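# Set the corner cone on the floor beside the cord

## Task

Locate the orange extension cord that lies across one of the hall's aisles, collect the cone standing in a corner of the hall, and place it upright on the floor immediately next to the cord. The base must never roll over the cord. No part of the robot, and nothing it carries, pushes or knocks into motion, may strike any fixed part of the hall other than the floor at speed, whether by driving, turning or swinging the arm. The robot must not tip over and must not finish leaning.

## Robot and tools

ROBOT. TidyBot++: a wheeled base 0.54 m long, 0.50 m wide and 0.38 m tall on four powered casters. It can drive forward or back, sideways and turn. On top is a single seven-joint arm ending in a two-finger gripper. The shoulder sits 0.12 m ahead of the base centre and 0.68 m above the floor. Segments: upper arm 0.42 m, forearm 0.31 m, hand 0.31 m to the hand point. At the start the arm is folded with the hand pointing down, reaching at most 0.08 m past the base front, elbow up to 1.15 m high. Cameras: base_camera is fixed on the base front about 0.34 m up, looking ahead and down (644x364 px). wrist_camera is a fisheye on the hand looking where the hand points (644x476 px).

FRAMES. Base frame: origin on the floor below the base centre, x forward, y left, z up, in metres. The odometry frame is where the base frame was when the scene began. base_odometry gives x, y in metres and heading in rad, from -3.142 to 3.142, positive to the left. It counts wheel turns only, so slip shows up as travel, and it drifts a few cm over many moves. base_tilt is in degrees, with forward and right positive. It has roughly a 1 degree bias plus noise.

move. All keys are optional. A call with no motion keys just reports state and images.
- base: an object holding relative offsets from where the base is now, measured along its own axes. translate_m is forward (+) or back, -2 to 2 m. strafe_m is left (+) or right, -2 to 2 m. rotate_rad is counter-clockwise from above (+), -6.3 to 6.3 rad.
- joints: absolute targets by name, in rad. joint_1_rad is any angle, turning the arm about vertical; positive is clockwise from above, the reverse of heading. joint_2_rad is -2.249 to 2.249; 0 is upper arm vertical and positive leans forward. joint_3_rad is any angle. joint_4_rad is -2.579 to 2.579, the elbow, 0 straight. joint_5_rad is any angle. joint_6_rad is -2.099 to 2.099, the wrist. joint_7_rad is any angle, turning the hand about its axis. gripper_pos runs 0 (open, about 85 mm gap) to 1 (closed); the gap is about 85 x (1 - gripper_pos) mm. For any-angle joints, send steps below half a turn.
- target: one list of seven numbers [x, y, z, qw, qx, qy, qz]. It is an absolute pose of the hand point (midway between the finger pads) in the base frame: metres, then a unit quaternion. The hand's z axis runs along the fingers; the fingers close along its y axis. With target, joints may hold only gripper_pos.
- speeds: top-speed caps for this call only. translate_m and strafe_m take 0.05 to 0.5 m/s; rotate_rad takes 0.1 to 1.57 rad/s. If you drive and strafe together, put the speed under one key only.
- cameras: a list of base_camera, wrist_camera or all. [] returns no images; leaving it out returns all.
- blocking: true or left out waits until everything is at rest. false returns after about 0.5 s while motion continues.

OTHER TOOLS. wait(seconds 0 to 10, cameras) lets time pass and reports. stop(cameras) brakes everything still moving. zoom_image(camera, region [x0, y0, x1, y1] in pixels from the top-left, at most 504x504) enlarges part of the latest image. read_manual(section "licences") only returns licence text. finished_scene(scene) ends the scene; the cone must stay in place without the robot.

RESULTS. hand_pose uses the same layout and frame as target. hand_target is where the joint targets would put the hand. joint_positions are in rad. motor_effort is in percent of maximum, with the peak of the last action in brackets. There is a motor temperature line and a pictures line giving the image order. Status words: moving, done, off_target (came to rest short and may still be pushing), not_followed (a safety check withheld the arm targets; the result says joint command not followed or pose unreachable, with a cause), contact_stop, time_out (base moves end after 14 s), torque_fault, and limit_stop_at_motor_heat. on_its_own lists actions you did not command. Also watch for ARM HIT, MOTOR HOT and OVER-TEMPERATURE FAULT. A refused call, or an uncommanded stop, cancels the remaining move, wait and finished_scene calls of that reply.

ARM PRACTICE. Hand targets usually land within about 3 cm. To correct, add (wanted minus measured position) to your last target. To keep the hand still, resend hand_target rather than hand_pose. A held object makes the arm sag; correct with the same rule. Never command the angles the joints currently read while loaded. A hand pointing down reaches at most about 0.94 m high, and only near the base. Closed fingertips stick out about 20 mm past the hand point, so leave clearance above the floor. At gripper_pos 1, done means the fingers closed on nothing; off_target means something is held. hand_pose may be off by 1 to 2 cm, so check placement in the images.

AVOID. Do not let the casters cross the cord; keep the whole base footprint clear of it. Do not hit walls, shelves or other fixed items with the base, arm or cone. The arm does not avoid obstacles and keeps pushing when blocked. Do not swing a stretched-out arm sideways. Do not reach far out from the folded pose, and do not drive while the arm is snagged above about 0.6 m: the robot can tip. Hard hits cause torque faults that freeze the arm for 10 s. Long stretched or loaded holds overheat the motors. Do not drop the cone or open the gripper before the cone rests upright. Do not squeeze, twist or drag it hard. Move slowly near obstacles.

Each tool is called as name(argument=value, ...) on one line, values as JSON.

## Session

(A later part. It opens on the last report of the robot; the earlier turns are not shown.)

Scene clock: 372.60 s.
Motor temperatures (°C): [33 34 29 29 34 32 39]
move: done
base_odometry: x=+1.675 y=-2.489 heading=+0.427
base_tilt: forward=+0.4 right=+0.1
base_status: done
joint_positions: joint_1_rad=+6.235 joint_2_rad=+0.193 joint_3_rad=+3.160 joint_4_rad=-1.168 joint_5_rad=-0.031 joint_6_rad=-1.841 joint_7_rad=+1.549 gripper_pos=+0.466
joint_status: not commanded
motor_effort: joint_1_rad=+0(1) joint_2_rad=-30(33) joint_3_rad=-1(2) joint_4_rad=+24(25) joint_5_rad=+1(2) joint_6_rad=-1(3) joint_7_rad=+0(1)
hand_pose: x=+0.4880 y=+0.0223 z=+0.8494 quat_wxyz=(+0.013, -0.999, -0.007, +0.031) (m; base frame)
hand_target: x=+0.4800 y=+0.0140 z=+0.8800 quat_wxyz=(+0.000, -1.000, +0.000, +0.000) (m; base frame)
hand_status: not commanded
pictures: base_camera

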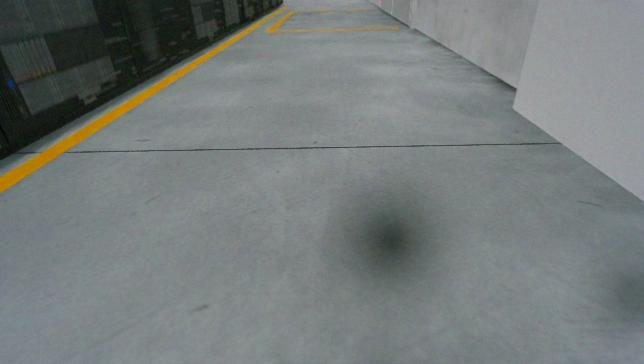

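move(base={"translate_m": -1.2}, cameras=[])

move(base={"strafe_m": 2.0}, cameras=["base_camera"])

move(base={"strafe_m": 0.4}, cameras=["base_camera"])

zoom_image(camera="base_camera", region=[200, 0, 440, 100])

Scene clock: 390.33 s.
Motor temperatures (°C): [33 34 29 30 34 32 39]
move: done
base_odometry: x=+0.583 y=-2.987 heading=+0.428
base_tilt: forward=+0.3 right=+0.1
base_status: done
joint_positions: joint_1_rad=+6.235 joint_2_rad=+0.189 joint_3_rad=+3.160 joint_4_rad=-1.167 joint_5_rad=-0.031 joint_6_rad=-1.860 joint_7_rad=+1.549 gripper_pos=+0.467
joint_status: not commanded
motor_effort: joint_1_rad=+0(2) joint_2_rad=-30(34) joint_3_rad=-1(3) joint_4_rad=+23(25) joint_5_rad=+1(3) joint_6_rad=-1(3) joint_7_rad=+1(1)
hand_pose: x=+0.4818 y=+0.0222 z=+0.8518 quat_wxyz=(+0.012, -0.999, -0.008, +0.037) (m; base frame)
hand_target: x=+0.4800 y=+0.0140 z=+0.8800 quat_wxyz=(+0.000, -1.000, +0.000, +0.000) (m; base frame)
hand_status: not commanded
pictures: none
No camera images: "cameras" was empty.

Scene clock: 395.87 s.
Motor temperatures (°C): [33 34 29 30 34 32 39]
move: done
base_odometry: x=-0.247 y=-1.167 heading=+0.428
base_tilt: forward=+0.3 right=+0.1
base_status: done
joint_positions: joint_1_rad=+6.232 joint_2_rad=+0.189 joint_3_rad=+3.160 joint_4_rad=-1.167 joint_5_rad=-0.031 joint_6_rad=-1.860 joint_7_rad=+1.549 gripper_pos=+0.467
joint_status: not commanded
motor_effort: joint_1_rad=+0(3) joint_2_rad=-30(30) joint_3_rad=-1(3) joint_4_rad=+24(25) joint_5_rad=+2(6) joint_6_rad=-1(2) joint_7_rad=+0(1)
hand_pose: x=+0.4817 y=+0.0231 z=+0.8518 quat_wxyz=(+0.012, -0.999, -0.009, +0.037) (m; base frame)
hand_target: x=+0.4800 y=+0.0140 z=+0.8800 quat_wxyz=(+0.000, -1.000, +0.000, +0.000) (m; base frame)
hand_status: not commanded
pictures: base_camera

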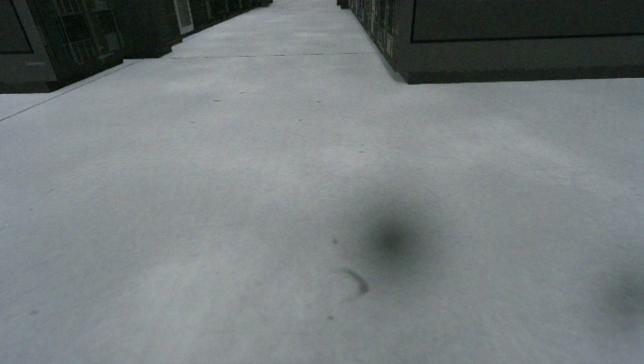

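Scene clock: 398.47 s.
Motor temperatures (°C): [33 34 29 30 34 32 39]
move: done
base_odometry: x=-0.413 y=-0.803 heading=+0.429
base_tilt: forward=+0.4 right=+0.1
base_status: done
joint_positions: joint_1_rad=+6.229 joint_2_rad=+0.189 joint_3_rad=+3.157 joint_4_rad=-1.167 joint_5_rad=-0.031 joint_6_rad=-1.860 joint_7_rad=+1.549 gripper_pos=+0.467
joint_status: not commanded
motor_effort: joint_1_rad=+0(3) joint_2_rad=-29(30) joint_3_rad=-1(3) joint_4_rad=+24(24) joint_5_rad=+2(6) joint_6_rad=-1(1) joint_7_rad=+1(1)
hand_pose: x=+0.4815 y=+0.0255 z=+0.8518 quat_wxyz=(+0.013, -0.999, -0.013, +0.038) (m; base frame)
hand_target: x=+0.4800 y=+0.0140 z=+0.8800 quat_wxyz=(+0.000, -1.000, +0.000, +0.000) (m; base frame)
hand_status: not commanded
pictures: base_camera

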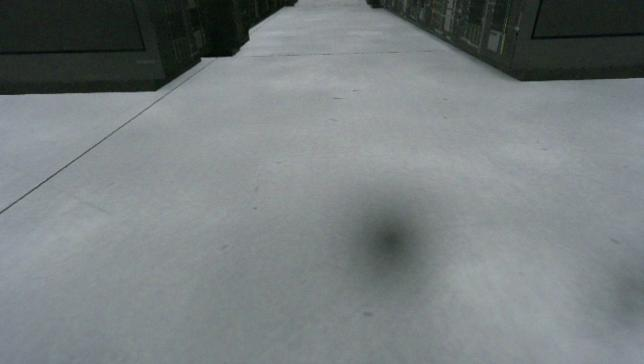

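Scaled by 2.100.

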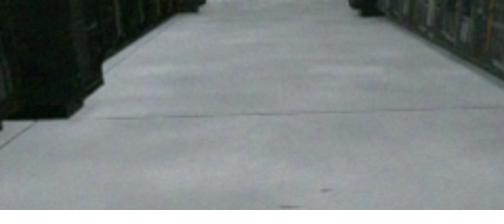

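move(base={"strafe_m": 2.0}, cameras=["base_camera"])

move(base={"strafe_m": 0.5})

zoom_image(camera="base_camera", region=[200, 0, 440, 100])

Scene clock: 412.07 s.
Motor temperatures (°C): [33 34 29 30 34 32 39]
move: done
base_odometry: x=-1.245 y=+1.016 heading=+0.429
base_tilt: forward=+0.4 right=+0.1
base_status: done
joint_positions: joint_1_rad=+6.232 joint_2_rad=+0.189 joint_3_rad=+3.159 joint_4_rad=-1.167 joint_5_rad=-0.031 joint_6_rad=-1.860 joint_7_rad=+1.549 gripper_pos=+0.467
joint_status: not commanded
motor_effort: joint_1_rad=+0(3) joint_2_rad=-29(30) joint_3_rad=-1(3) joint_4_rad=+23(24) joint_5_rad=+2(6) joint_6_rad=-1(2) joint_7_rad=+1(1)
hand_pose: x=+0.4817 y=+0.0236 z=+0.8518 quat_wxyz=(+0.012, -0.999, -0.010, +0.037) (m; base frame)
hand_target: x=+0.4800 y=+0.0140 z=+0.8800 quat_wxyz=(+0.000, -1.000, +0.000, +0.000) (m; base frame)
hand_status: not commanded
pictures: base_camera

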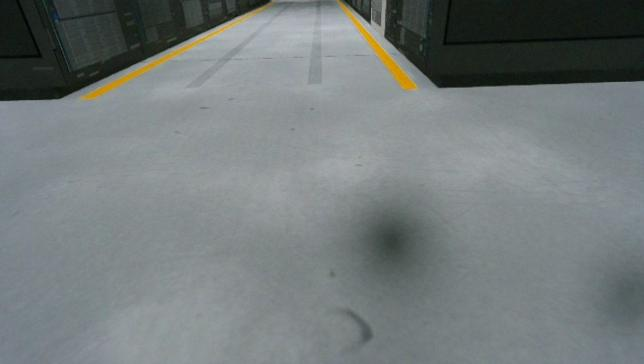

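Scene clock: 414.73 s.
Motor temperatures (°C): [33 34 29 30 34 32 39]
move: done
base_odometry: x=-1.453 y=+1.471 heading=+0.430
base_tilt: forward=+0.4 right=+0.1
base_status: done
joint_positions: joint_1_rad=+6.228 joint_2_rad=+0.189 joint_3_rad=+3.157 joint_4_rad=-1.167 joint_5_rad=-0.030 joint_6_rad=-1.860 joint_7_rad=+1.549 gripper_pos=+0.467
joint_status: not commanded
motor_effort: joint_1_rad=+0(3) joint_2_rad=-29(30) joint_3_rad=-2(3) joint_4_rad=+24(24) joint_5_rad=+2(6) joint_6_rad=-1(1) joint_7_rad=+0(1)
hand_pose: x=+0.4815 y=+0.0254 z=+0.8518 quat_wxyz=(+0.012, -0.999, -0.013, +0.038) (m; base frame)
hand_target: x=+0.4800 y=+0.0140 z=+0.8800 quat_wxyz=(+0.000, -1.000, +0.000, +0.000) (m; base frame)
hand_status: not commanded
pictures: base_camera, wrist_camera
camera_calibration:
wrist_camera: T_world_to_cam=[[0.0382772, -0.996317, -0.0767343, 0.075109], [-0.995305, -0.044844, 0.0857676, 0.456836], [-0.0888928, 0.0730912, -0.993356, 1.02032], [0, 0, 0, 1]] pos_world=[0.542516, 0.0207424, 0.980121]

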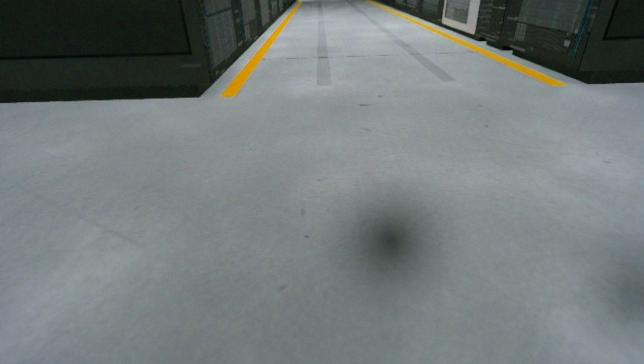

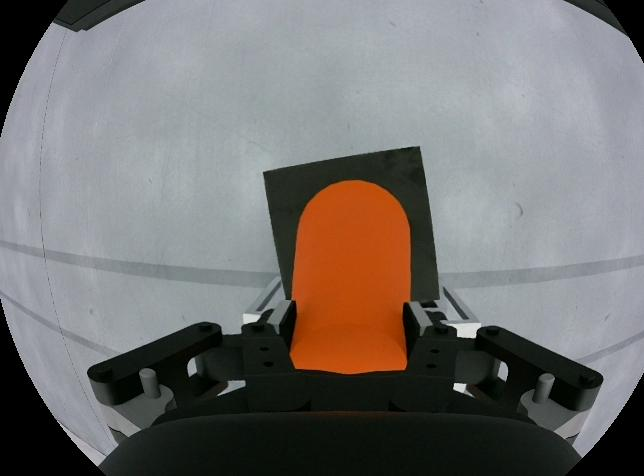

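Scaled by 2.100.

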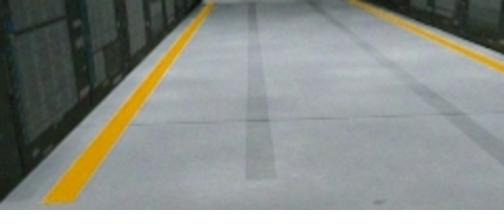

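move(base={"strafe_m": 2.0})

zoom_image(camera="base_camera", region=[200, 0, 440, 100])

Scene clock: 437.00 s.
Motor temperatures (°C): [33 34 29 30 34 32 39]
move: done
base_odometry: x=-2.287 y=+3.289 heading=+0.430
base_tilt: forward=+0.4 right=+0.1
base_status: done
joint_positions: joint_1_rad=+6.232 joint_2_rad=+0.189 joint_3_rad=+3.159 joint_4_rad=-1.167 joint_5_rad=-0.030 joint_6_rad=-1.860 joint_7_rad=+1.549 gripper_pos=+0.467
joint_status: not commanded
motor_effort: joint_1_rad=+0(3) joint_2_rad=-29(30) joint_3_rad=-1(4) joint_4_rad=+23(24) joint_5_rad=+2(5) joint_6_rad=+0(1) joint_7_rad=+0(1)
hand_pose: x=+0.4817 y=+0.0234 z=+0.8518 quat_wxyz=(+0.012, -0.999, -0.010, +0.037) (m; base frame)
hand_target: x=+0.4800 y=+0.0140 z=+0.8800 quat_wxyz=(+0.000, -1.000, +0.000, +0.000) (m; base frame)
hand_status: not commanded
pictures: base_camera, wrist_camera
camera_calibration:
wrist_camera: T_world_to_cam=[[0.0327553, -0.996546, -0.0763102, 0.075477], [-0.995541, -0.0392895, 0.085763, 0.456894], [-0.0884649, 0.0731607, -0.993389, 1.02029], [0, 0, 0, 1]] pos_world=[0.542644, 0.0185225, 0.980118]

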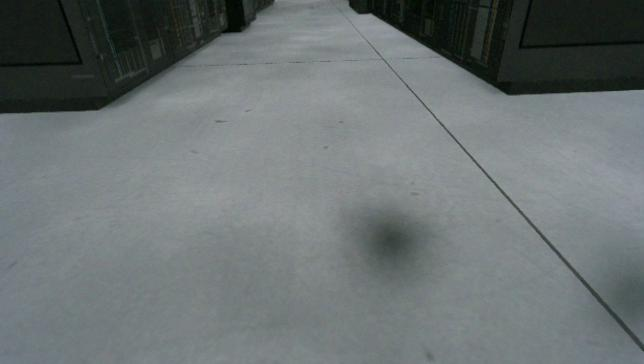

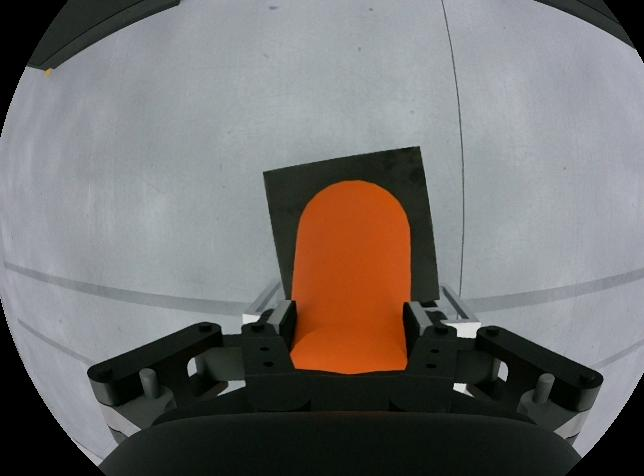

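Scaled by 2.100.

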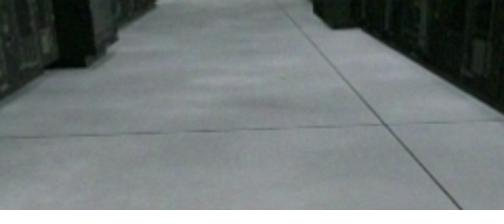

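move(base={"strafe_m": 2.0})

zoom_image(camera="base_camera", region=[150, 0, 390, 100])

Scene clock: 446.17 s.
Motor temperatures (°C): [33 34 29 30 34 32 39]
move: done
base_odometry: x=-3.121 y=+5.106 heading=+0.431
base_tilt: forward=+0.3 right=+0.1
base_status: done
joint_positions: joint_1_rad=+6.232 joint_2_rad=+0.189 joint_3_rad=+3.160 joint_4_rad=-1.167 joint_5_rad=-0.030 joint_6_rad=-1.860 joint_7_rad=+1.549 gripper_pos=+0.467
joint_status: not commanded
motor_effort: joint_1_rad=+0(3) joint_2_rad=-29(30) joint_3_rad=-2(3) joint_4_rad=+24(24) joint_5_rad=+1(5) joint_6_rad=+0(1) joint_7_rad=+0(1)
hand_pose: x=+0.4817 y=+0.0230 z=+0.8518 quat_wxyz=(+0.012, -0.999, -0.009, +0.037) (m; base frame)
hand_target: x=+0.4800 y=+0.0140 z=+0.8800 quat_wxyz=(+0.000, -1.000, +0.000, +0.000) (m; base frame)
hand_status: not commanded
pictures: base_camera, wrist_camera
camera_calibration:
wrist_camera: T_world_to_cam=[[0.0314228, -0.9966, -0.0761615, 0.0755342], [-0.995593, -0.037945, 0.0857611, 0.456911], [-0.0883595, 0.073131, -0.9934, 1.02028], [0, 0, 0, 1]] pos_world=[0.542675, 0.0180007, 0.980116]

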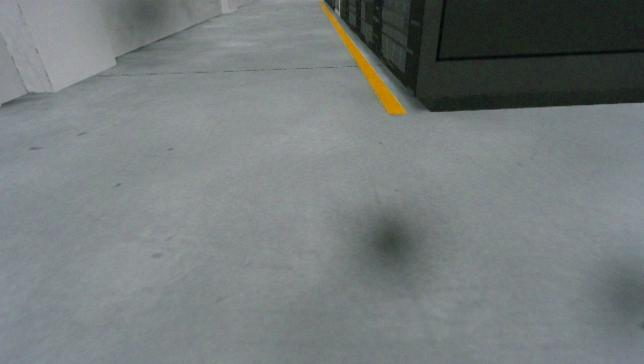

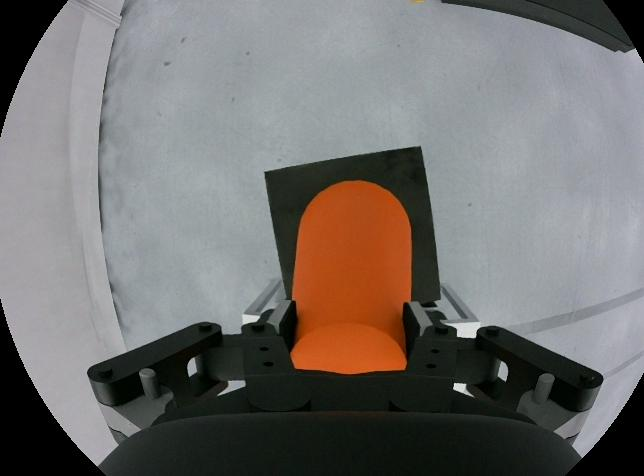

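Scaled by 2.100.

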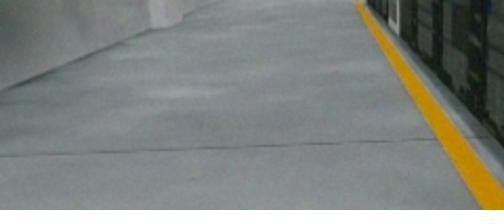

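move(base={"strafe_m": 0.35, "rotate_rad": 0.035}, cameras=[])

move(base={"translate_m": 2.0}, cameras=["base_camera"])

zoom_image(camera="base_camera", region=[150, 0, 450, 100])

Scene clock: 497.00 s.
Motor temperatures (°C): [33 35 29 30 34 32 39]
move: done
base_odometry: x=-3.268 y=+5.424 heading=+0.467
base_tilt: forward=+0.3 right=+0.1
base_status: done
joint_positions: joint_1_rad=+6.229 joint_2_rad=+0.189 joint_3_rad=+3.157 joint_4_rad=-1.167 joint_5_rad=-0.028 joint_6_rad=-1.860 joint_7_rad=+1.549 gripper_pos=+0.467
joint_status: not commanded
motor_effort: joint_1_rad=+0(4) joint_2_rad=-30(31) joint_3_rad=-2(4) joint_4_rad=+23(24) joint_5_rad=+2(7) joint_6_rad=-1(1) joint_7_rad=+0(1)
hand_pose: x=+0.4816 y=+0.0242 z=+0.8518 quat_wxyz=(+0.011, -0.999, -0.012, +0.037) (m; base frame)
hand_target: x=+0.4800 y=+0.0140 z=+0.8800 quat_wxyz=(+0.000, -1.000, +0.000, +0.000) (m; base frame)
hand_status: not commanded
pictures: none
No camera images: "cameras" was empty.

Scene clock: 501.97 s.
Motor temperatures (°C): [33 35 29 30 34 32 39]
move: done
base_odometry: x=-1.481 y=+6.324 heading=+0.467
base_tilt: forward=+0.4 right=+0.1
base_status: done
joint_positions: joint_1_rad=+6.229 joint_2_rad=+0.188 joint_3_rad=+3.157 joint_4_rad=-1.166 joint_5_rad=-0.028 joint_6_rad=-1.860 joint_7_rad=+1.549 gripper_pos=+0.467
joint_status: not commanded
motor_effort: joint_1_rad=+0(1) joint_2_rad=-29(32) joint_3_rad=-2(2) joint_4_rad=+24(25) joint_5_rad=+1(2) joint_6_rad=+0(3) joint_7_rad=+0(1)
hand_pose: x=+0.4816 y=+0.0242 z=+0.8522 quat_wxyz=(+0.011, -0.999, -0.012, +0.037) (m; base frame)
hand_target: x=+0.4800 y=+0.0140 z=+0.8800 quat_wxyz=(+0.000, -1.000, +0.000, +0.000) (m; base frame)
hand_status: not commanded
pictures: base_camera

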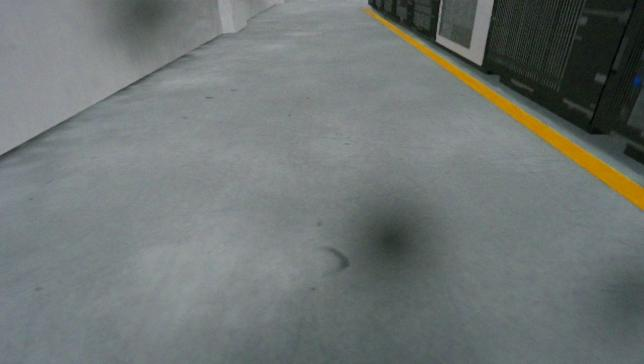

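Scaled by 1.680.

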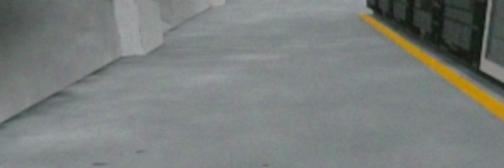

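move(base={"translate_m": 2.0}, cameras=["base_camera"])

zoom_image(camera="base_camera", region=[150, 0, 450, 100])

Scene clock: 511.00 s.
Motor temperatures (°C): [33 35 29 30 34 32 39]
move: done
base_odometry: x=+0.304 y=+7.225 heading=+0.467
base_tilt: forward=+0.4 right=+0.1
base_status: done
joint_positions: joint_1_rad=+6.229 joint_2_rad=+0.187 joint_3_rad=+3.157 joint_4_rad=-1.166 joint_5_rad=-0.028 joint_6_rad=-1.860 joint_7_rad=+1.549 gripper_pos=+0.467
joint_status: not commanded
motor_effort: joint_1_rad=+0(1) joint_2_rad=-29(33) joint_3_rad=-1(2) joint_4_rad=+24(25) joint_5_rad=+1(2) joint_6_rad=-1(3) joint_7_rad=+0(1)
hand_pose: x=+0.4814 y=+0.0242 z=+0.8529 quat_wxyz=(+0.011, -0.999, -0.012, +0.036) (m; base frame)
hand_target: x=+0.4800 y=+0.0140 z=+0.8800 quat_wxyz=(+0.000, -1.000, +0.000, +0.000) (m; base frame)
hand_status: not commanded
pictures: base_camera

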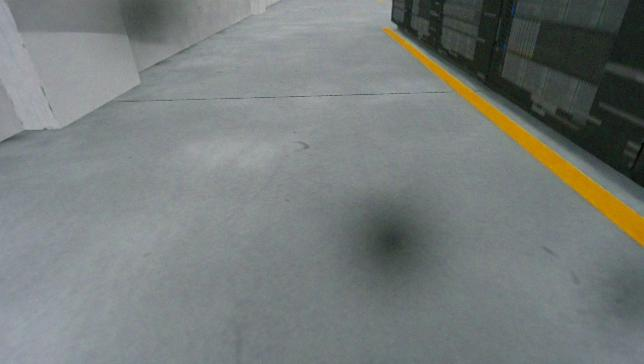

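Scaled by 1.680.

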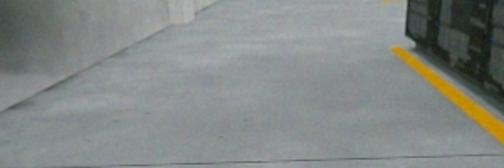

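move(base={"translate_m": 2.0, "strafe_m": 0.1}, cameras=["base_camera"])

zoom_image(camera="base_camera", region=[200, 0, 500, 100])

Scene clock: 526.17 s.
Motor temperatures (°C): [33 35 29 30 34 32 39]
move: done
base_odometry: x=+2.045 y=+8.215 heading=+0.467
base_tilt: forward=+0.4 right=+0.1
base_status: done
joint_positions: joint_1_rad=+6.229 joint_2_rad=+0.186 joint_3_rad=+3.157 joint_4_rad=-1.166 joint_5_rad=-0.028 joint_6_rad=-1.860 joint_7_rad=+1.549 gripper_pos=+0.467
joint_status: not commanded
motor_effort: joint_1_rad=+0(1) joint_2_rad=-29(33) joint_3_rad=-1(2) joint_4_rad=+24(25) joint_5_rad=+1(2) joint_6_rad=+0(3) joint_7_rad=+0(1)
hand_pose: x=+0.4813 y=+0.0242 z=+0.8532 quat_wxyz=(+0.011, -0.999, -0.012, +0.035) (m; base frame)
hand_target: x=+0.4800 y=+0.0140 z=+0.8800 quat_wxyz=(+0.000, -1.000, +0.000, +0.000) (m; base frame)
hand_status: not commanded
pictures: base_camera

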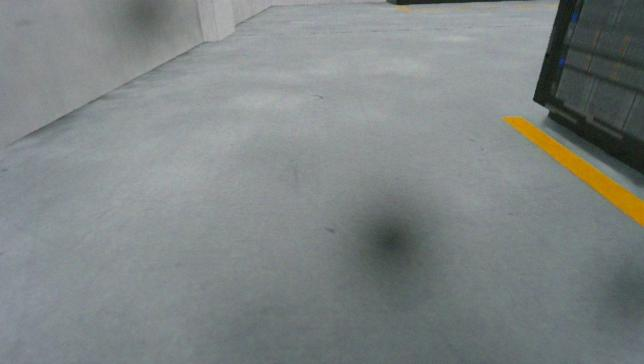

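Scaled by 1.680.

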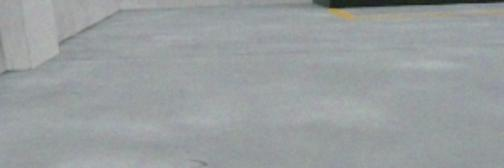

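move(base={"translate_m": 1.9}, cameras=["base_camera"])

move(base={"rotate_rad": -0.8}, speeds={"rotate_rad": 0.8})

zoom_image(camera="base_camera", region=[0, 0, 322, 100])

zoom_image(camera="base_camera", region=[322, 0, 644, 100])

Scene clock: 538.87 s.
Motor temperatures (°C): [33 35 29 30 34 32 39]
move: done
base_odometry: x=+3.742 y=+9.071 heading=+0.468
base_tilt: forward=+0.4 right=+0.1
base_status: done
joint_positions: joint_1_rad=+6.229 joint_2_rad=+0.186 joint_3_rad=+3.157 joint_4_rad=-1.165 joint_5_rad=-0.028 joint_6_rad=-1.860 joint_7_rad=+1.549 gripper_pos=+0.467
joint_status: not commanded
motor_effort: joint_1_rad=+0(1) joint_2_rad=-29(32) joint_3_rad=-1(3) joint_4_rad=+24(25) joint_5_rad=+2(2) joint_6_rad=+0(3) joint_7_rad=+0(2)
hand_pose: x=+0.4813 y=+0.0242 z=+0.8534 quat_wxyz=(+0.011, -0.999, -0.012, +0.035) (m; base frame)
hand_target: x=+0.4800 y=+0.0140 z=+0.8800 quat_wxyz=(+0.000, -1.000, +0.000, +0.000) (m; base frame)
hand_status: not commanded
pictures: base_camera

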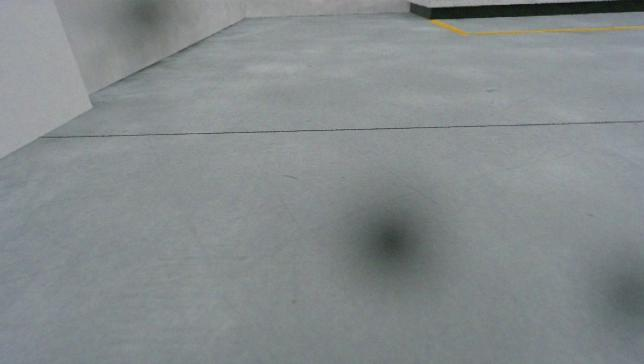

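Scene clock: 540.73 s.
Motor temperatures (°C): [33 35 29 30 34 32 39]
move: done
base_odometry: x=+3.742 y=+9.071 heading=-0.332
base_tilt: forward=+0.4 right=+0.1
base_status: done
joint_positions: joint_1_rad=+6.237 joint_2_rad=+0.186 joint_3_rad=+3.163 joint_4_rad=-1.165 joint_5_rad=-0.027 joint_6_rad=-1.860 joint_7_rad=+1.549 gripper_pos=+0.467
joint_status: not commanded
motor_effort: joint_1_rad=+0(3) joint_2_rad=-29(31) joint_3_rad=-2(4) joint_4_rad=+24(25) joint_5_rad=+1(7) joint_6_rad=-1(2) joint_7_rad=+1(1)
hand_pose: x=+0.4816 y=+0.0194 z=+0.8534 quat_wxyz=(+0.010, -0.999, -0.005, +0.035) (m; base frame)
hand_target: x=+0.4800 y=+0.0140 z=+0.8800 quat_wxyz=(+0.000, -1.000, +0.000, +0.000) (m; base frame)
hand_status: not commanded
pictures: base_camera, wrist_camera
camera_calibration:
wrist_camera: T_world_to_cam=[[0.023632, -0.997082, -0.0725926, 0.0727786], [-0.996263, -0.029522, 0.0811685, 0.460601], [-0.0830747, 0.0704031, -0.994053, 1.02015], [0, 0, 0, 1]] pos_world=[0.541908, 0.0143425, 0.981978]

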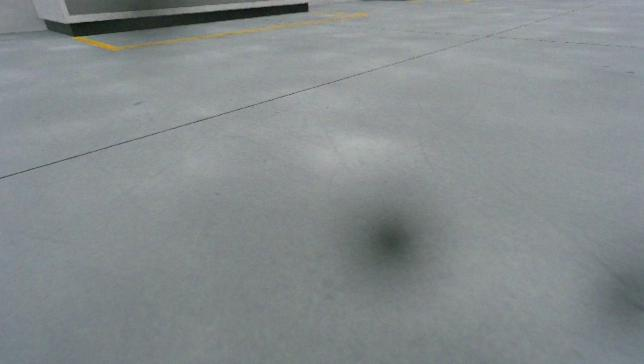

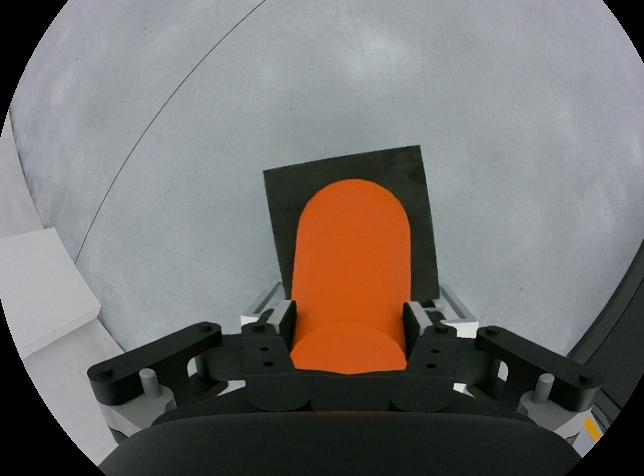

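Scaled by 1.565.

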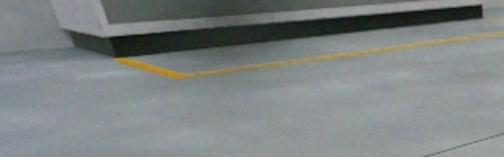

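Scaled by 1.565.

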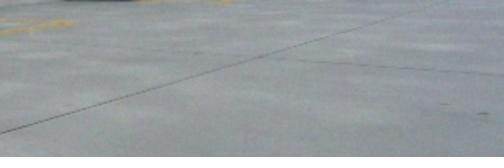

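move(base={"rotate_rad": -0.75}, speeds={"rotate_rad": 0.8}, cameras=["base_camera"])

zoom_image(camera="base_camera", region=[200, 0, 500, 100])

Scene clock: 546.83 s.
Motor temperatures (°C): [33 35 29 30 34 32 39]
move: done
base_odometry: x=+3.742 y=+9.071 heading=-1.082
base_tilt: forward=+0.4 right=+0.1
base_status: done
joint_positions: joint_1_rad=+6.236 joint_2_rad=+0.186 joint_3_rad=+3.161 joint_4_rad=-1.165 joint_5_rad=-0.027 joint_6_rad=-1.860 joint_7_rad=+1.549 gripper_pos=+0.467
joint_status: not commanded
motor_effort: joint_1_rad=+0(3) joint_2_rad=-29(31) joint_3_rad=-1(4) joint_4_rad=+24(24) joint_5_rad=+1(7) joint_6_rad=-1(2) joint_7_rad=+0(1)
hand_pose: x=+0.4816 y=+0.0203 z=+0.8534 quat_wxyz=(+0.010, -0.999, -0.006, +0.035) (m; base frame)
hand_target: x=+0.4800 y=+0.0140 z=+0.8800 quat_wxyz=(+0.000, -1.000, +0.000, +0.000) (m; base frame)
hand_status: not commanded
pictures: base_camera

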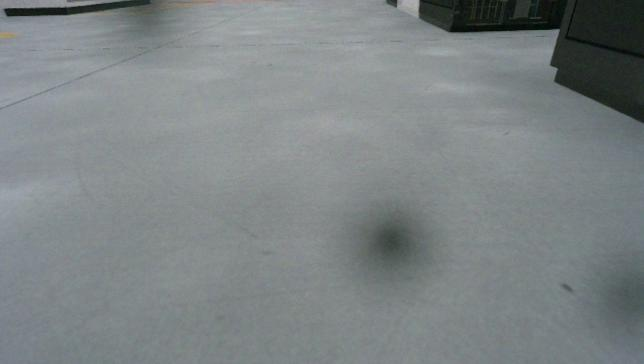

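Scaled by 1.680.

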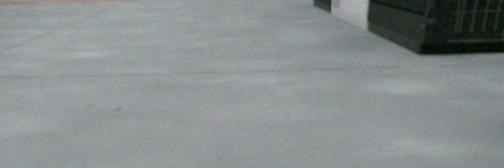

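zoom_image(camera="base_camera", region=[140, 0, 300, 40])

Scaled by 3.150.

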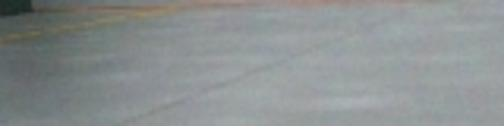

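move(base={"translate_m": 2.0}, cameras=["base_camera"])

zoom_image(camera="base_camera", region=[140, 0, 440, 80])

Scene clock: 565.90 s.
Motor temperatures (°C): [33 35 29 30 34 32 39]
move: done
base_odometry: x=+4.681 y=+7.305 heading=-1.083
base_tilt: forward=+0.4 right=+0.1
base_status: done
joint_positions: joint_1_rad=+6.236 joint_2_rad=+0.186 joint_3_rad=+3.161 joint_4_rad=-1.165 joint_5_rad=-0.027 joint_6_rad=-1.860 joint_7_rad=+1.549 gripper_pos=+0.467
joint_status: not commanded
motor_effort: joint_1_rad=+0(1) joint_2_rad=-29(33) joint_3_rad=-1(2) joint_4_rad=+24(25) joint_5_rad=+1(3) joint_6_rad=+0(3) joint_7_rad=+1(1)
hand_pose: x=+0.4816 y=+0.0203 z=+0.8534 quat_wxyz=(+0.010, -0.999, -0.006, +0.035) (m; base frame)
hand_target: x=+0.4800 y=+0.0140 z=+0.8800 quat_wxyz=(+0.000, -1.000, +0.000, +0.000) (m; base frame)
hand_status: not commanded
pictures: base_camera

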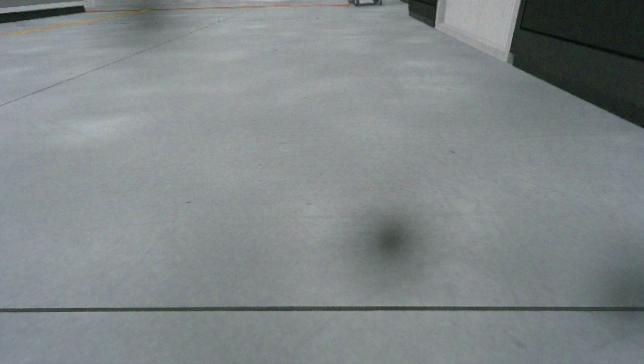

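Scaled by 1.680.

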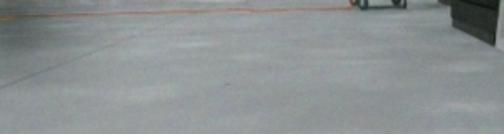

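move(base={"translate_m": 2.0}, cameras=["base_camera"])

zoom_image(camera="base_camera", region=[0, 0, 500, 120])

Scene clock: 580.53 s.
Motor temperatures (°C): [33 35 29 30 34 32 39]
move: done
base_odometry: x=+5.619 y=+5.539 heading=-1.083
base_tilt: forward=+0.3 right=+0.1
base_status: done
joint_positions: joint_1_rad=+6.236 joint_2_rad=+0.186 joint_3_rad=+3.161 joint_4_rad=-1.165 joint_5_rad=-0.027 joint_6_rad=-1.860 joint_7_rad=+1.549 gripper_pos=+0.467
joint_status: not commanded
motor_effort: joint_1_rad=+0(1) joint_2_rad=-29(32) joint_3_rad=-1(2) joint_4_rad=+24(25) joint_5_rad=+0(2) joint_6_rad=+0(3) joint_7_rad=+0(1)
hand_pose: x=+0.4816 y=+0.0203 z=+0.8535 quat_wxyz=(+0.010, -0.999, -0.006, +0.035) (m; base frame)
hand_target: x=+0.4800 y=+0.0140 z=+0.8800 quat_wxyz=(+0.000, -1.000, +0.000, +0.000) (m; base frame)
hand_status: not commanded
pictures: base_camera

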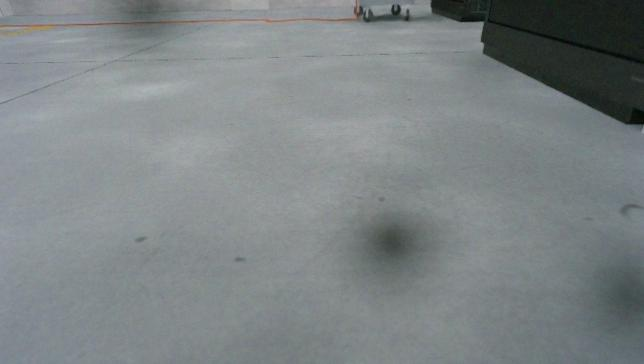

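Scaled by 1.008.

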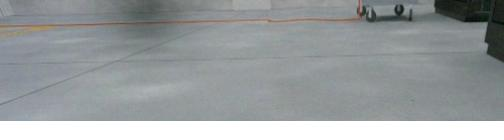

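move(base={"translate_m": 2.0}, cameras=["base_camera"])

Scene clock: 592.97 s.
Motor temperatures (°C): [33 35 29 30 34 32 39]
move: done
base_odometry: x=+6.556 y=+3.772 heading=-1.084
base_tilt: forward=+0.4 right=+0.1
base_status: done
joint_positions: joint_1_rad=+6.236 joint_2_rad=+0.185 joint_3_rad=+3.161 joint_4_rad=-1.165 joint_5_rad=-0.027 joint_6_rad=-1.860 joint_7_rad=+1.549 gripper_pos=+0.467
joint_status: not commanded
motor_effort: joint_1_rad=+0(1) joint_2_rad=-29(33) joint_3_rad=-1(2) joint_4_rad=+24(25) joint_5_rad=+1(2) joint_6_rad=-1(3) joint_7_rad=+0(1)
hand_pose: x=+0.4817 y=+0.0203 z=+0.8536 quat_wxyz=(+0.010, -0.999, -0.006, +0.035) (m; base frame)
hand_target: x=+0.4800 y=+0.0140 z=+0.8800 quat_wxyz=(+0.000, -1.000, +0.000, +0.000) (m; base frame)
hand_status: not commanded
pictures: base_camera

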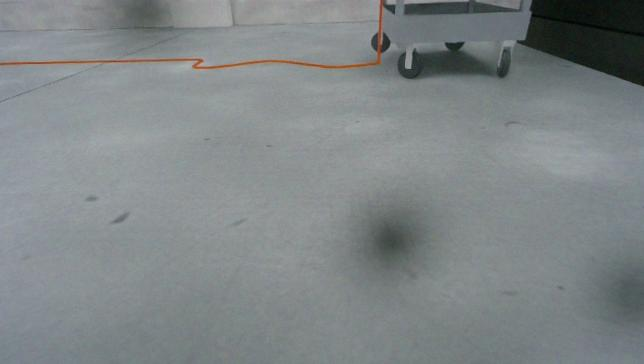

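move(base={"translate_m": 0.9}, cameras=["base_camera", "wrist_camera"])

Scene clock: 606.53 s.
Motor temperatures (°C): [33 35 29 30 34 32 39]
move: done
base_odometry: x=+6.977 y=+2.976 heading=-1.085
base_tilt: forward=+0.4 right=+0.1
base_status: done
joint_positions: joint_1_rad=+6.236 joint_2_rad=+0.185 joint_3_rad=+3.161 joint_4_rad=-1.165 joint_5_rad=-0.027 joint_6_rad=-1.860 joint_7_rad=+1.549 gripper_pos=+0.467
joint_status: not commanded
motor_effort: joint_1_rad=+0(0) joint_2_rad=-29(33) joint_3_rad=-1(2) joint_4_rad=+24(25) joint_5_rad=+2(2) joint_6_rad=+0(3) joint_7_rad=+1(1)
hand_pose: x=+0.4816 y=+0.0203 z=+0.8537 quat_wxyz=(+0.010, -0.999, -0.006, +0.035) (m; base frame)
hand_target: x=+0.4800 y=+0.0140 z=+0.8800 quat_wxyz=(+0.000, -1.000, +0.000, +0.000) (m; base frame)
hand_status: not commanded
pictures: base_camera, wrist_camera
camera_calibration:
wrist_camera: T_world_to_cam=[[0.0264697, -0.996991, -0.072863, 0.0726221], [-0.996262, -0.0323056, 0.0801181, 0.461547], [-0.0822309, 0.0704699, -0.994119, 1.02007], [0, 0, 0, 1]] pos_world=[0.54178, 0.01543, 0.982382]

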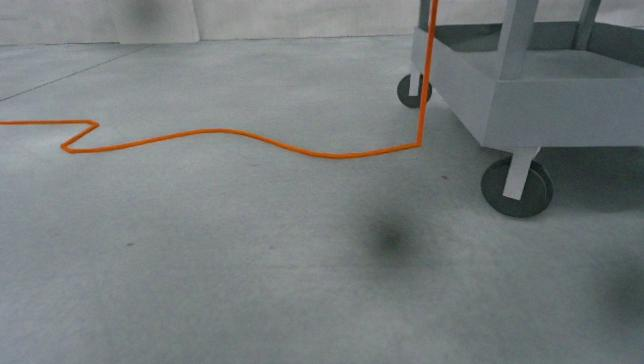

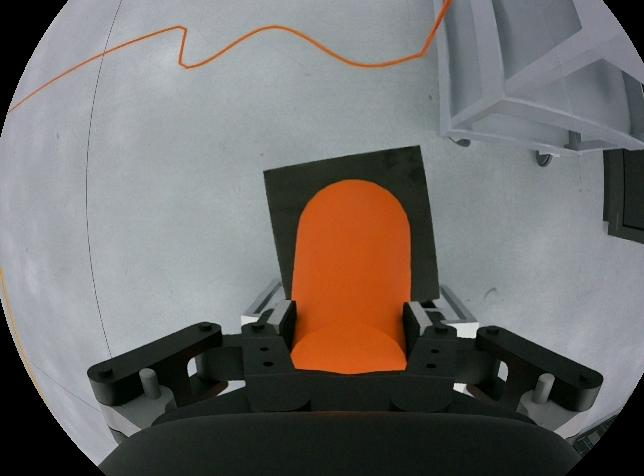

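move(base={"strafe_m": 0.27}, cameras=[])

move(base={"translate_m": 0.28}, target=[0.52, 0.014, 0.60, -0.003, 0.999, 0.0, 0.02], cameras=["base_camera", "wrist_camera"])

Scene clock: 641.53 s.
Motor temperatures (°C): [33 35 29 30 34 32 39]
move: done
base_odometry: x=+7.216 y=+3.102 heading=-1.086
base_tilt: forward=+0.4 right=+0.1
base_status: done
joint_positions: joint_1_rad=+6.228 joint_2_rad=+0.185 joint_3_rad=+3.156 joint_4_rad=-1.165 joint_5_rad=-0.027 joint_6_rad=-1.860 joint_7_rad=+1.549 gripper_pos=+0.467
joint_status: not commanded
motor_effort: joint_1_rad=+0(3) joint_2_rad=-29(30) joint_3_rad=-2(4) joint_4_rad=+24(24) joint_5_rad=+1(7) joint_6_rad=-1(1) joint_7_rad=+0(1)
hand_pose: x=+0.4813 y=+0.0248 z=+0.8537 quat_wxyz=(+0.011, -0.999, -0.013, +0.035) (m; base frame)
hand_target: x=+0.4800 y=+0.0140 z=+0.8800 quat_wxyz=(+0.000, -1.000, +0.000, +0.000) (m; base frame)
hand_status: not commanded
pictures: none
No camera images: "cameras" was empty.

Scene clock: 644.17 s.
Motor temperatures (°C): [33 35 29 30 34 32 39]
move: off_target
base_odometry: x=+7.347 y=+2.854 heading=-1.085
base_tilt: forward=+0.4 right=+0.1
base_status: done
joint_positions: joint_1_rad=+6.232 joint_2_rad=+0.330 joint_3_rad=+3.156 joint_4_rad=-1.864 joint_5_rad=-0.027 joint_6_rad=-0.969 joint_7_rad=+1.549 gripper_pos=+0.471
joint_status: not commanded
motor_effort: joint_1_rad=+0(1) joint_2_rad=-33(38) joint_3_rad=-1(2) joint_4_rad=+21(25) joint_5_rad=+1(2) joint_6_rad=+1(4) joint_7_rad=+0(1)
hand_pose: x=+0.5036 y=+0.0224 z=+0.5851 quat_wxyz=(+0.009, -1.000, +0.000, +0.011) (m; base frame)
hand_target: x=+0.5200 y=+0.0140 z=+0.6000 quat_wxyz=(+0.003, -1.000, +0.000, -0.020) (m; base frame)
hand_status: off_target (0.024 m and 3.6 deg from the pose sent, 0.257 m and 6.5 deg at the start)
pictures: base_camera, wrist_camera
camera_calibration:
wrist_camera: T_world_to_cam=[[0.016445, -0.997569, -0.0677184, 0.0565712], [-0.999262, -0.0187495, 0.0335373, 0.533538], [-0.0347254, 0.0671168, -0.997141, 0.732631], [0, 0, 0, 1]] pos_world=[0.557655, 0.0172653, 0.716474]

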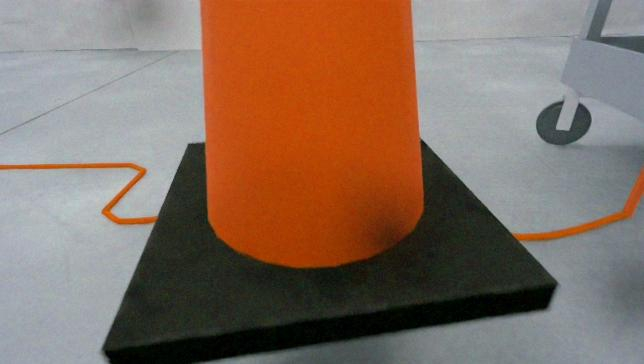

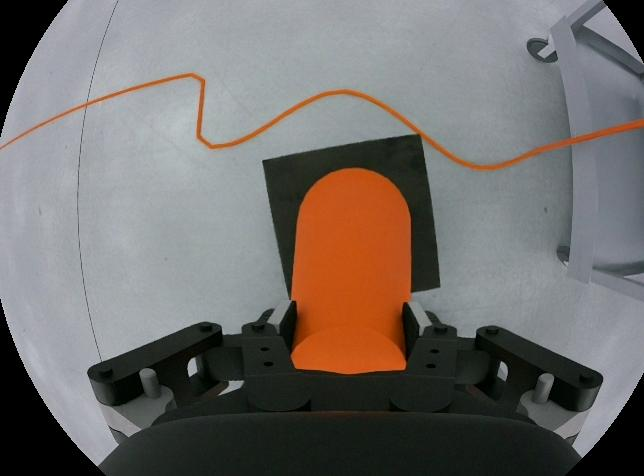

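move(target=[0.53, 0.012, 0.468, 0.0, 0.9994, 0.0, 0.033], cameras=["base_camera", "wrist_camera"])

Scene clock: 684.33 s.
Motor temperatures (°C): [33 35 29 30 34 32 39]
move: off_target
base_odometry: x=+7.347 y=+2.854 heading=-1.085
base_tilt: forward=+0.3 right=+0.1
base_status: not commanded
joint_positions: joint_1_rad=+6.233 joint_2_rad=+0.583 joint_3_rad=+3.156 joint_4_rad=-2.013 joint_5_rad=-0.027 joint_6_rad=-0.545 joint_7_rad=+1.549 gripper_pos=+0.471
joint_status: not commanded
motor_effort: joint_1_rad=+0(0) joint_2_rad=-37(39) joint_3_rad=-2(2) joint_4_rad=+14(21) joint_5_rad=+2(3) joint_6_rad=+1(2) joint_7_rad=+0(1)
hand_pose: x=+0.5137 y=+0.0192 z=+0.4528 quat_wxyz=(+0.003, -1.000, +0.003, +0.000) (m; base frame)
hand_target: x=+0.5300 y=+0.0120 z=+0.4680 quat_wxyz=(+0.000, -0.999, +0.000, -0.033) (m; base frame)
hand_status: off_target (0.023 m and 3.8 deg from the pose sent, 0.120 m and 5.1 deg at the start)
pictures: base_camera, wrist_camera
camera_calibration:
wrist_camera: T_world_to_cam=[[0.0111432, -0.998333, -0.0566246, 0.0419656], [-0.999868, -0.0117943, 0.0111777, 0.55825], [-0.0118269, 0.0564926, -0.998333, 0.590214], [0, 0, 0, 1]] pos_world=[0.564689, 0.0151371, 0.585367]

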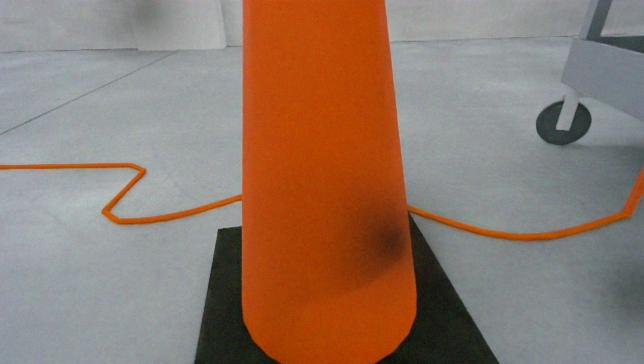

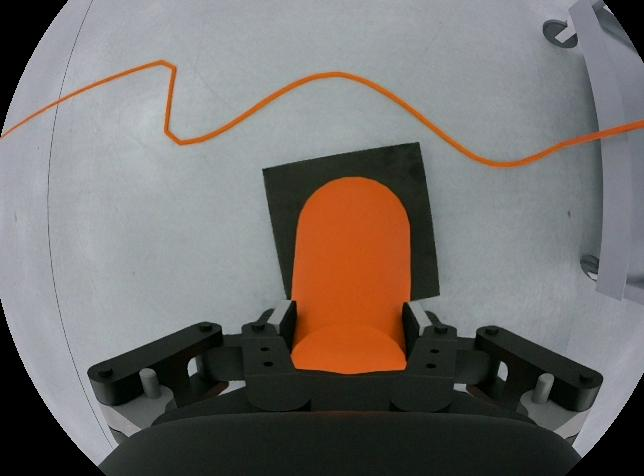

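move(target=[0.55, 0.009, 0.448, 0.0, 0.9994, 0.0, 0.033], cameras=["wrist_camera"])

move(target=[0.55, 0.009, 0.432, 0.0, 0.9994, 0.0, 0.025], cameras=["wrist_camera", "base_camera"])

Scene clock: 711.40 s.
Motor temperatures (°C): [33 35 29 29 34 32 39]
move: off_target
base_odometry: x=+7.347 y=+2.854 heading=-1.085
base_tilt: forward=+0.3 right=+0.1
base_status: not commanded
joint_positions: joint_1_rad=+6.245 joint_2_rad=+0.631 joint_3_rad=+3.156 joint_4_rad=-1.986 joint_5_rad=-0.027 joint_6_rad=-0.523 joint_7_rad=+1.549 gripper_pos=+0.471
joint_status: not commanded
motor_effort: joint_1_rad=+0(1) joint_2_rad=-35(37) joint_3_rad=-1(3) joint_4_rad=+14(14) joint_5_rad=+2(3) joint_6_rad=+3(3) joint_7_rad=+0(1)
hand_pose: x=+0.5251 y=+0.0145 z=+0.4380 quat_wxyz=(+0.003, -1.000, +0.009, -0.001) (m; base frame)
hand_target: x=+0.5500 y=+0.0090 z=+0.4480 quat_wxyz=(+0.000, -0.999, +0.000, -0.033) (m; base frame)
hand_status: off_target (0.027 m and 3.8 deg from the pose sent, 0.038 m and 3.8 deg at the start)
pictures: wrist_camera
camera_calibration:
wrist_camera: T_world_to_cam=[[-0.000579092, -0.998457, -0.0555226, 0.0420137], [-0.999952, 0.0000332385, 0.00983161, 0.57026], [-0.00981459, 0.0555256, -0.998409, 0.574903], [0, 0, 0, 1]] pos_world=[0.575899, 0.010008, 0.570715]

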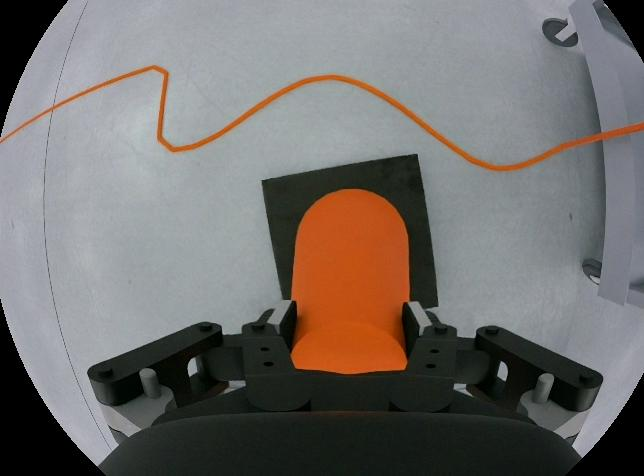

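Scene clock: 712.10 s.
Motor temperatures (°C): [33 35 29 29 34 32 39]
move: off_target
base_odometry: x=+7.347 y=+2.854 heading=-1.085
base_tilt: forward=+0.3 right=+0.1
base_status: not commanded
joint_positions: joint_1_rad=+6.250 joint_2_rad=+0.635 joint_3_rad=+3.156 joint_4_rad=-1.984 joint_5_rad=-0.027 joint_6_rad=-0.522 joint_7_rad=+1.549 gripper_pos=+0.471
joint_status: not commanded
motor_effort: joint_1_rad=-1(2) joint_2_rad=-29(35) joint_3_rad=-1(3) joint_4_rad=+12(14) joint_5_rad=+2(2) joint_6_rad=+4(5) joint_7_rad=+0(1)
hand_pose: x=+0.5256 y=+0.0122 z=+0.4369 quat_wxyz=(+0.003, -1.000, +0.012, +0.000) (m; base frame)
hand_target: x=+0.5500 y=+0.0090 z=+0.4320 quat_wxyz=(+0.000, -1.000, +0.000, -0.025) (m; base frame)
hand_status: off_target (0.025 m and 3.2 deg from the pose sent, 0.026 m and 3.0 deg at the start)
pictures: base_camera, wrist_camera
camera_calibration:
wrist_camera: T_world_to_cam=[[-0.00638399, -0.998442, -0.0554357, 0.0426228], [-0.999922, 0.0057801, 0.0110471, 0.570115], [-0.0107094, 0.0555019, -0.998401, 0.574338], [0, 0, 0, 1]] pos_world=[0.576494, 0.00738421, 0.569485]

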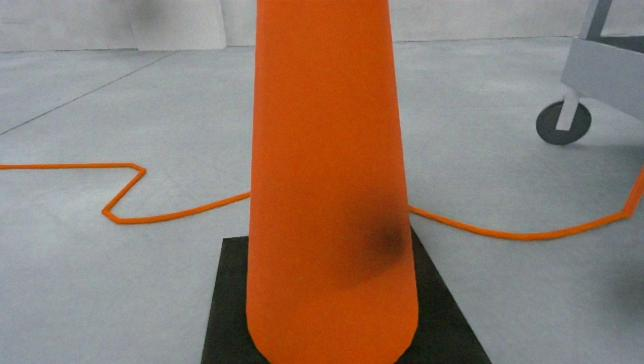

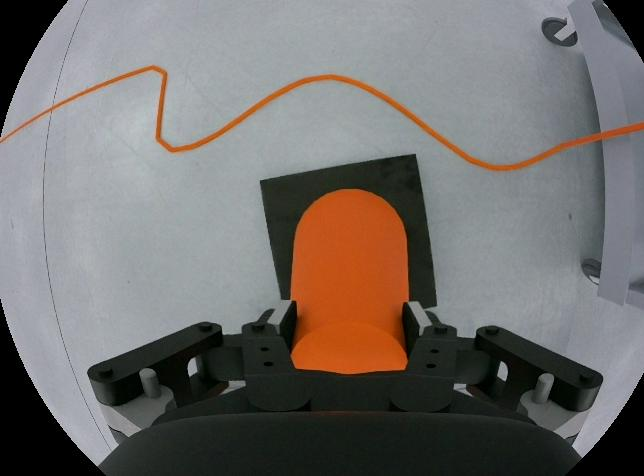

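move(target=[0.522, 0.008, 0.427, 0.0, 1.0, 0.0, 0.005], cameras=[])

move(joints={"gripper_pos": 0.0}, cameras=["wrist_camera"])

Scene clock: 728.63 s.
Motor temperatures (°C): [33 35 29 29 34 32 39]
move: off_target
base_odometry: x=+7.347 y=+2.854 heading=-1.085
base_tilt: forward=+0.3 right=+0.1
base_status: not commanded
joint_positions: joint_1_rad=+6.252 joint_2_rad=+0.633 joint_3_rad=+3.156 joint_4_rad=-1.991 joint_5_rad=-0.027 joint_6_rad=-0.511 joint_7_rad=+1.549 gripper_pos=+0.471
joint_status: not commanded
motor_effort: joint_1_rad=-1(2) joint_2_rad=-25(30) joint_3_rad=-1(2) joint_4_rad=+9(12) joint_5_rad=+2(3) joint_6_rad=+2(4) joint_7_rad=+0(1)
hand_pose: x=+0.5254 y=+0.0113 z=+0.4365 quat_wxyz=(+0.003, -1.000, +0.013, -0.003) (m; base frame)
hand_target: x=+0.5220 y=+0.0080 z=+0.4270 quat_wxyz=(+0.000, -1.000, +0.000, -0.005) (m; base frame)
hand_status: off_target (0.011 m and 1.6 deg from the pose sent, 0.011 m and 1.5 deg at the start)
pictures: none
No camera images: "cameras" was empty.

Scene clock: 729.63 s.
Motor temperatures (°C): [33 35 29 29 34 32 39]
move: done
base_odometry: x=+7.347 y=+2.854 heading=-1.085
base_tilt: forward=+0.4 right=+0.1
base_status: not commanded
joint_positions: joint_1_rad=+6.252 joint_2_rad=+0.645 joint_3_rad=+3.156 joint_4_rad=-1.992 joint_5_rad=-0.027 joint_6_rad=-0.504 joint_7_rad=+1.549 gripper_pos=+0.000
joint_status: all done
motor_effort: joint_1_rad=+0(1) joint_2_rad=-29(32) joint_3_rad=-1(3) joint_4_rad=+10(11) joint_5_rad=+2(3) joint_6_rad=+1(3) joint_7_rad=+1(1)
hand_pose: x=+0.5240 y=+0.0112 z=+0.4315 quat_wxyz=(+0.002, -1.000, +0.013, +0.000) (m; base frame)
hand_target: x=+0.5220 y=+0.0080 z=+0.4270 quat_wxyz=(+0.000, -1.000, +0.000, -0.005) (m; base frame)
hand_status: not commanded
pictures: wrist_camera
camera_calibration:
wrist_camera: T_world_to_cam=[[-0.00842997, -0.998457, -0.0548836, 0.0421788], [-0.999906, 0.0078231, 0.0112628, 0.568448], [-0.010816, 0.0549734, -0.998429, 0.569059], [0, 0, 0, 1]] pos_world=[0.574905, 0.00638362, 0.564078]

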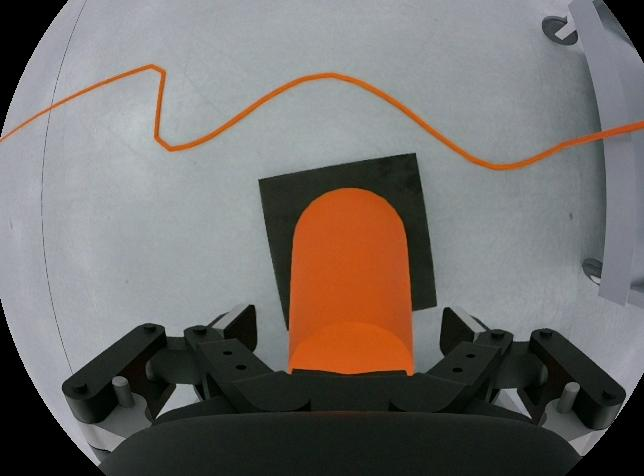

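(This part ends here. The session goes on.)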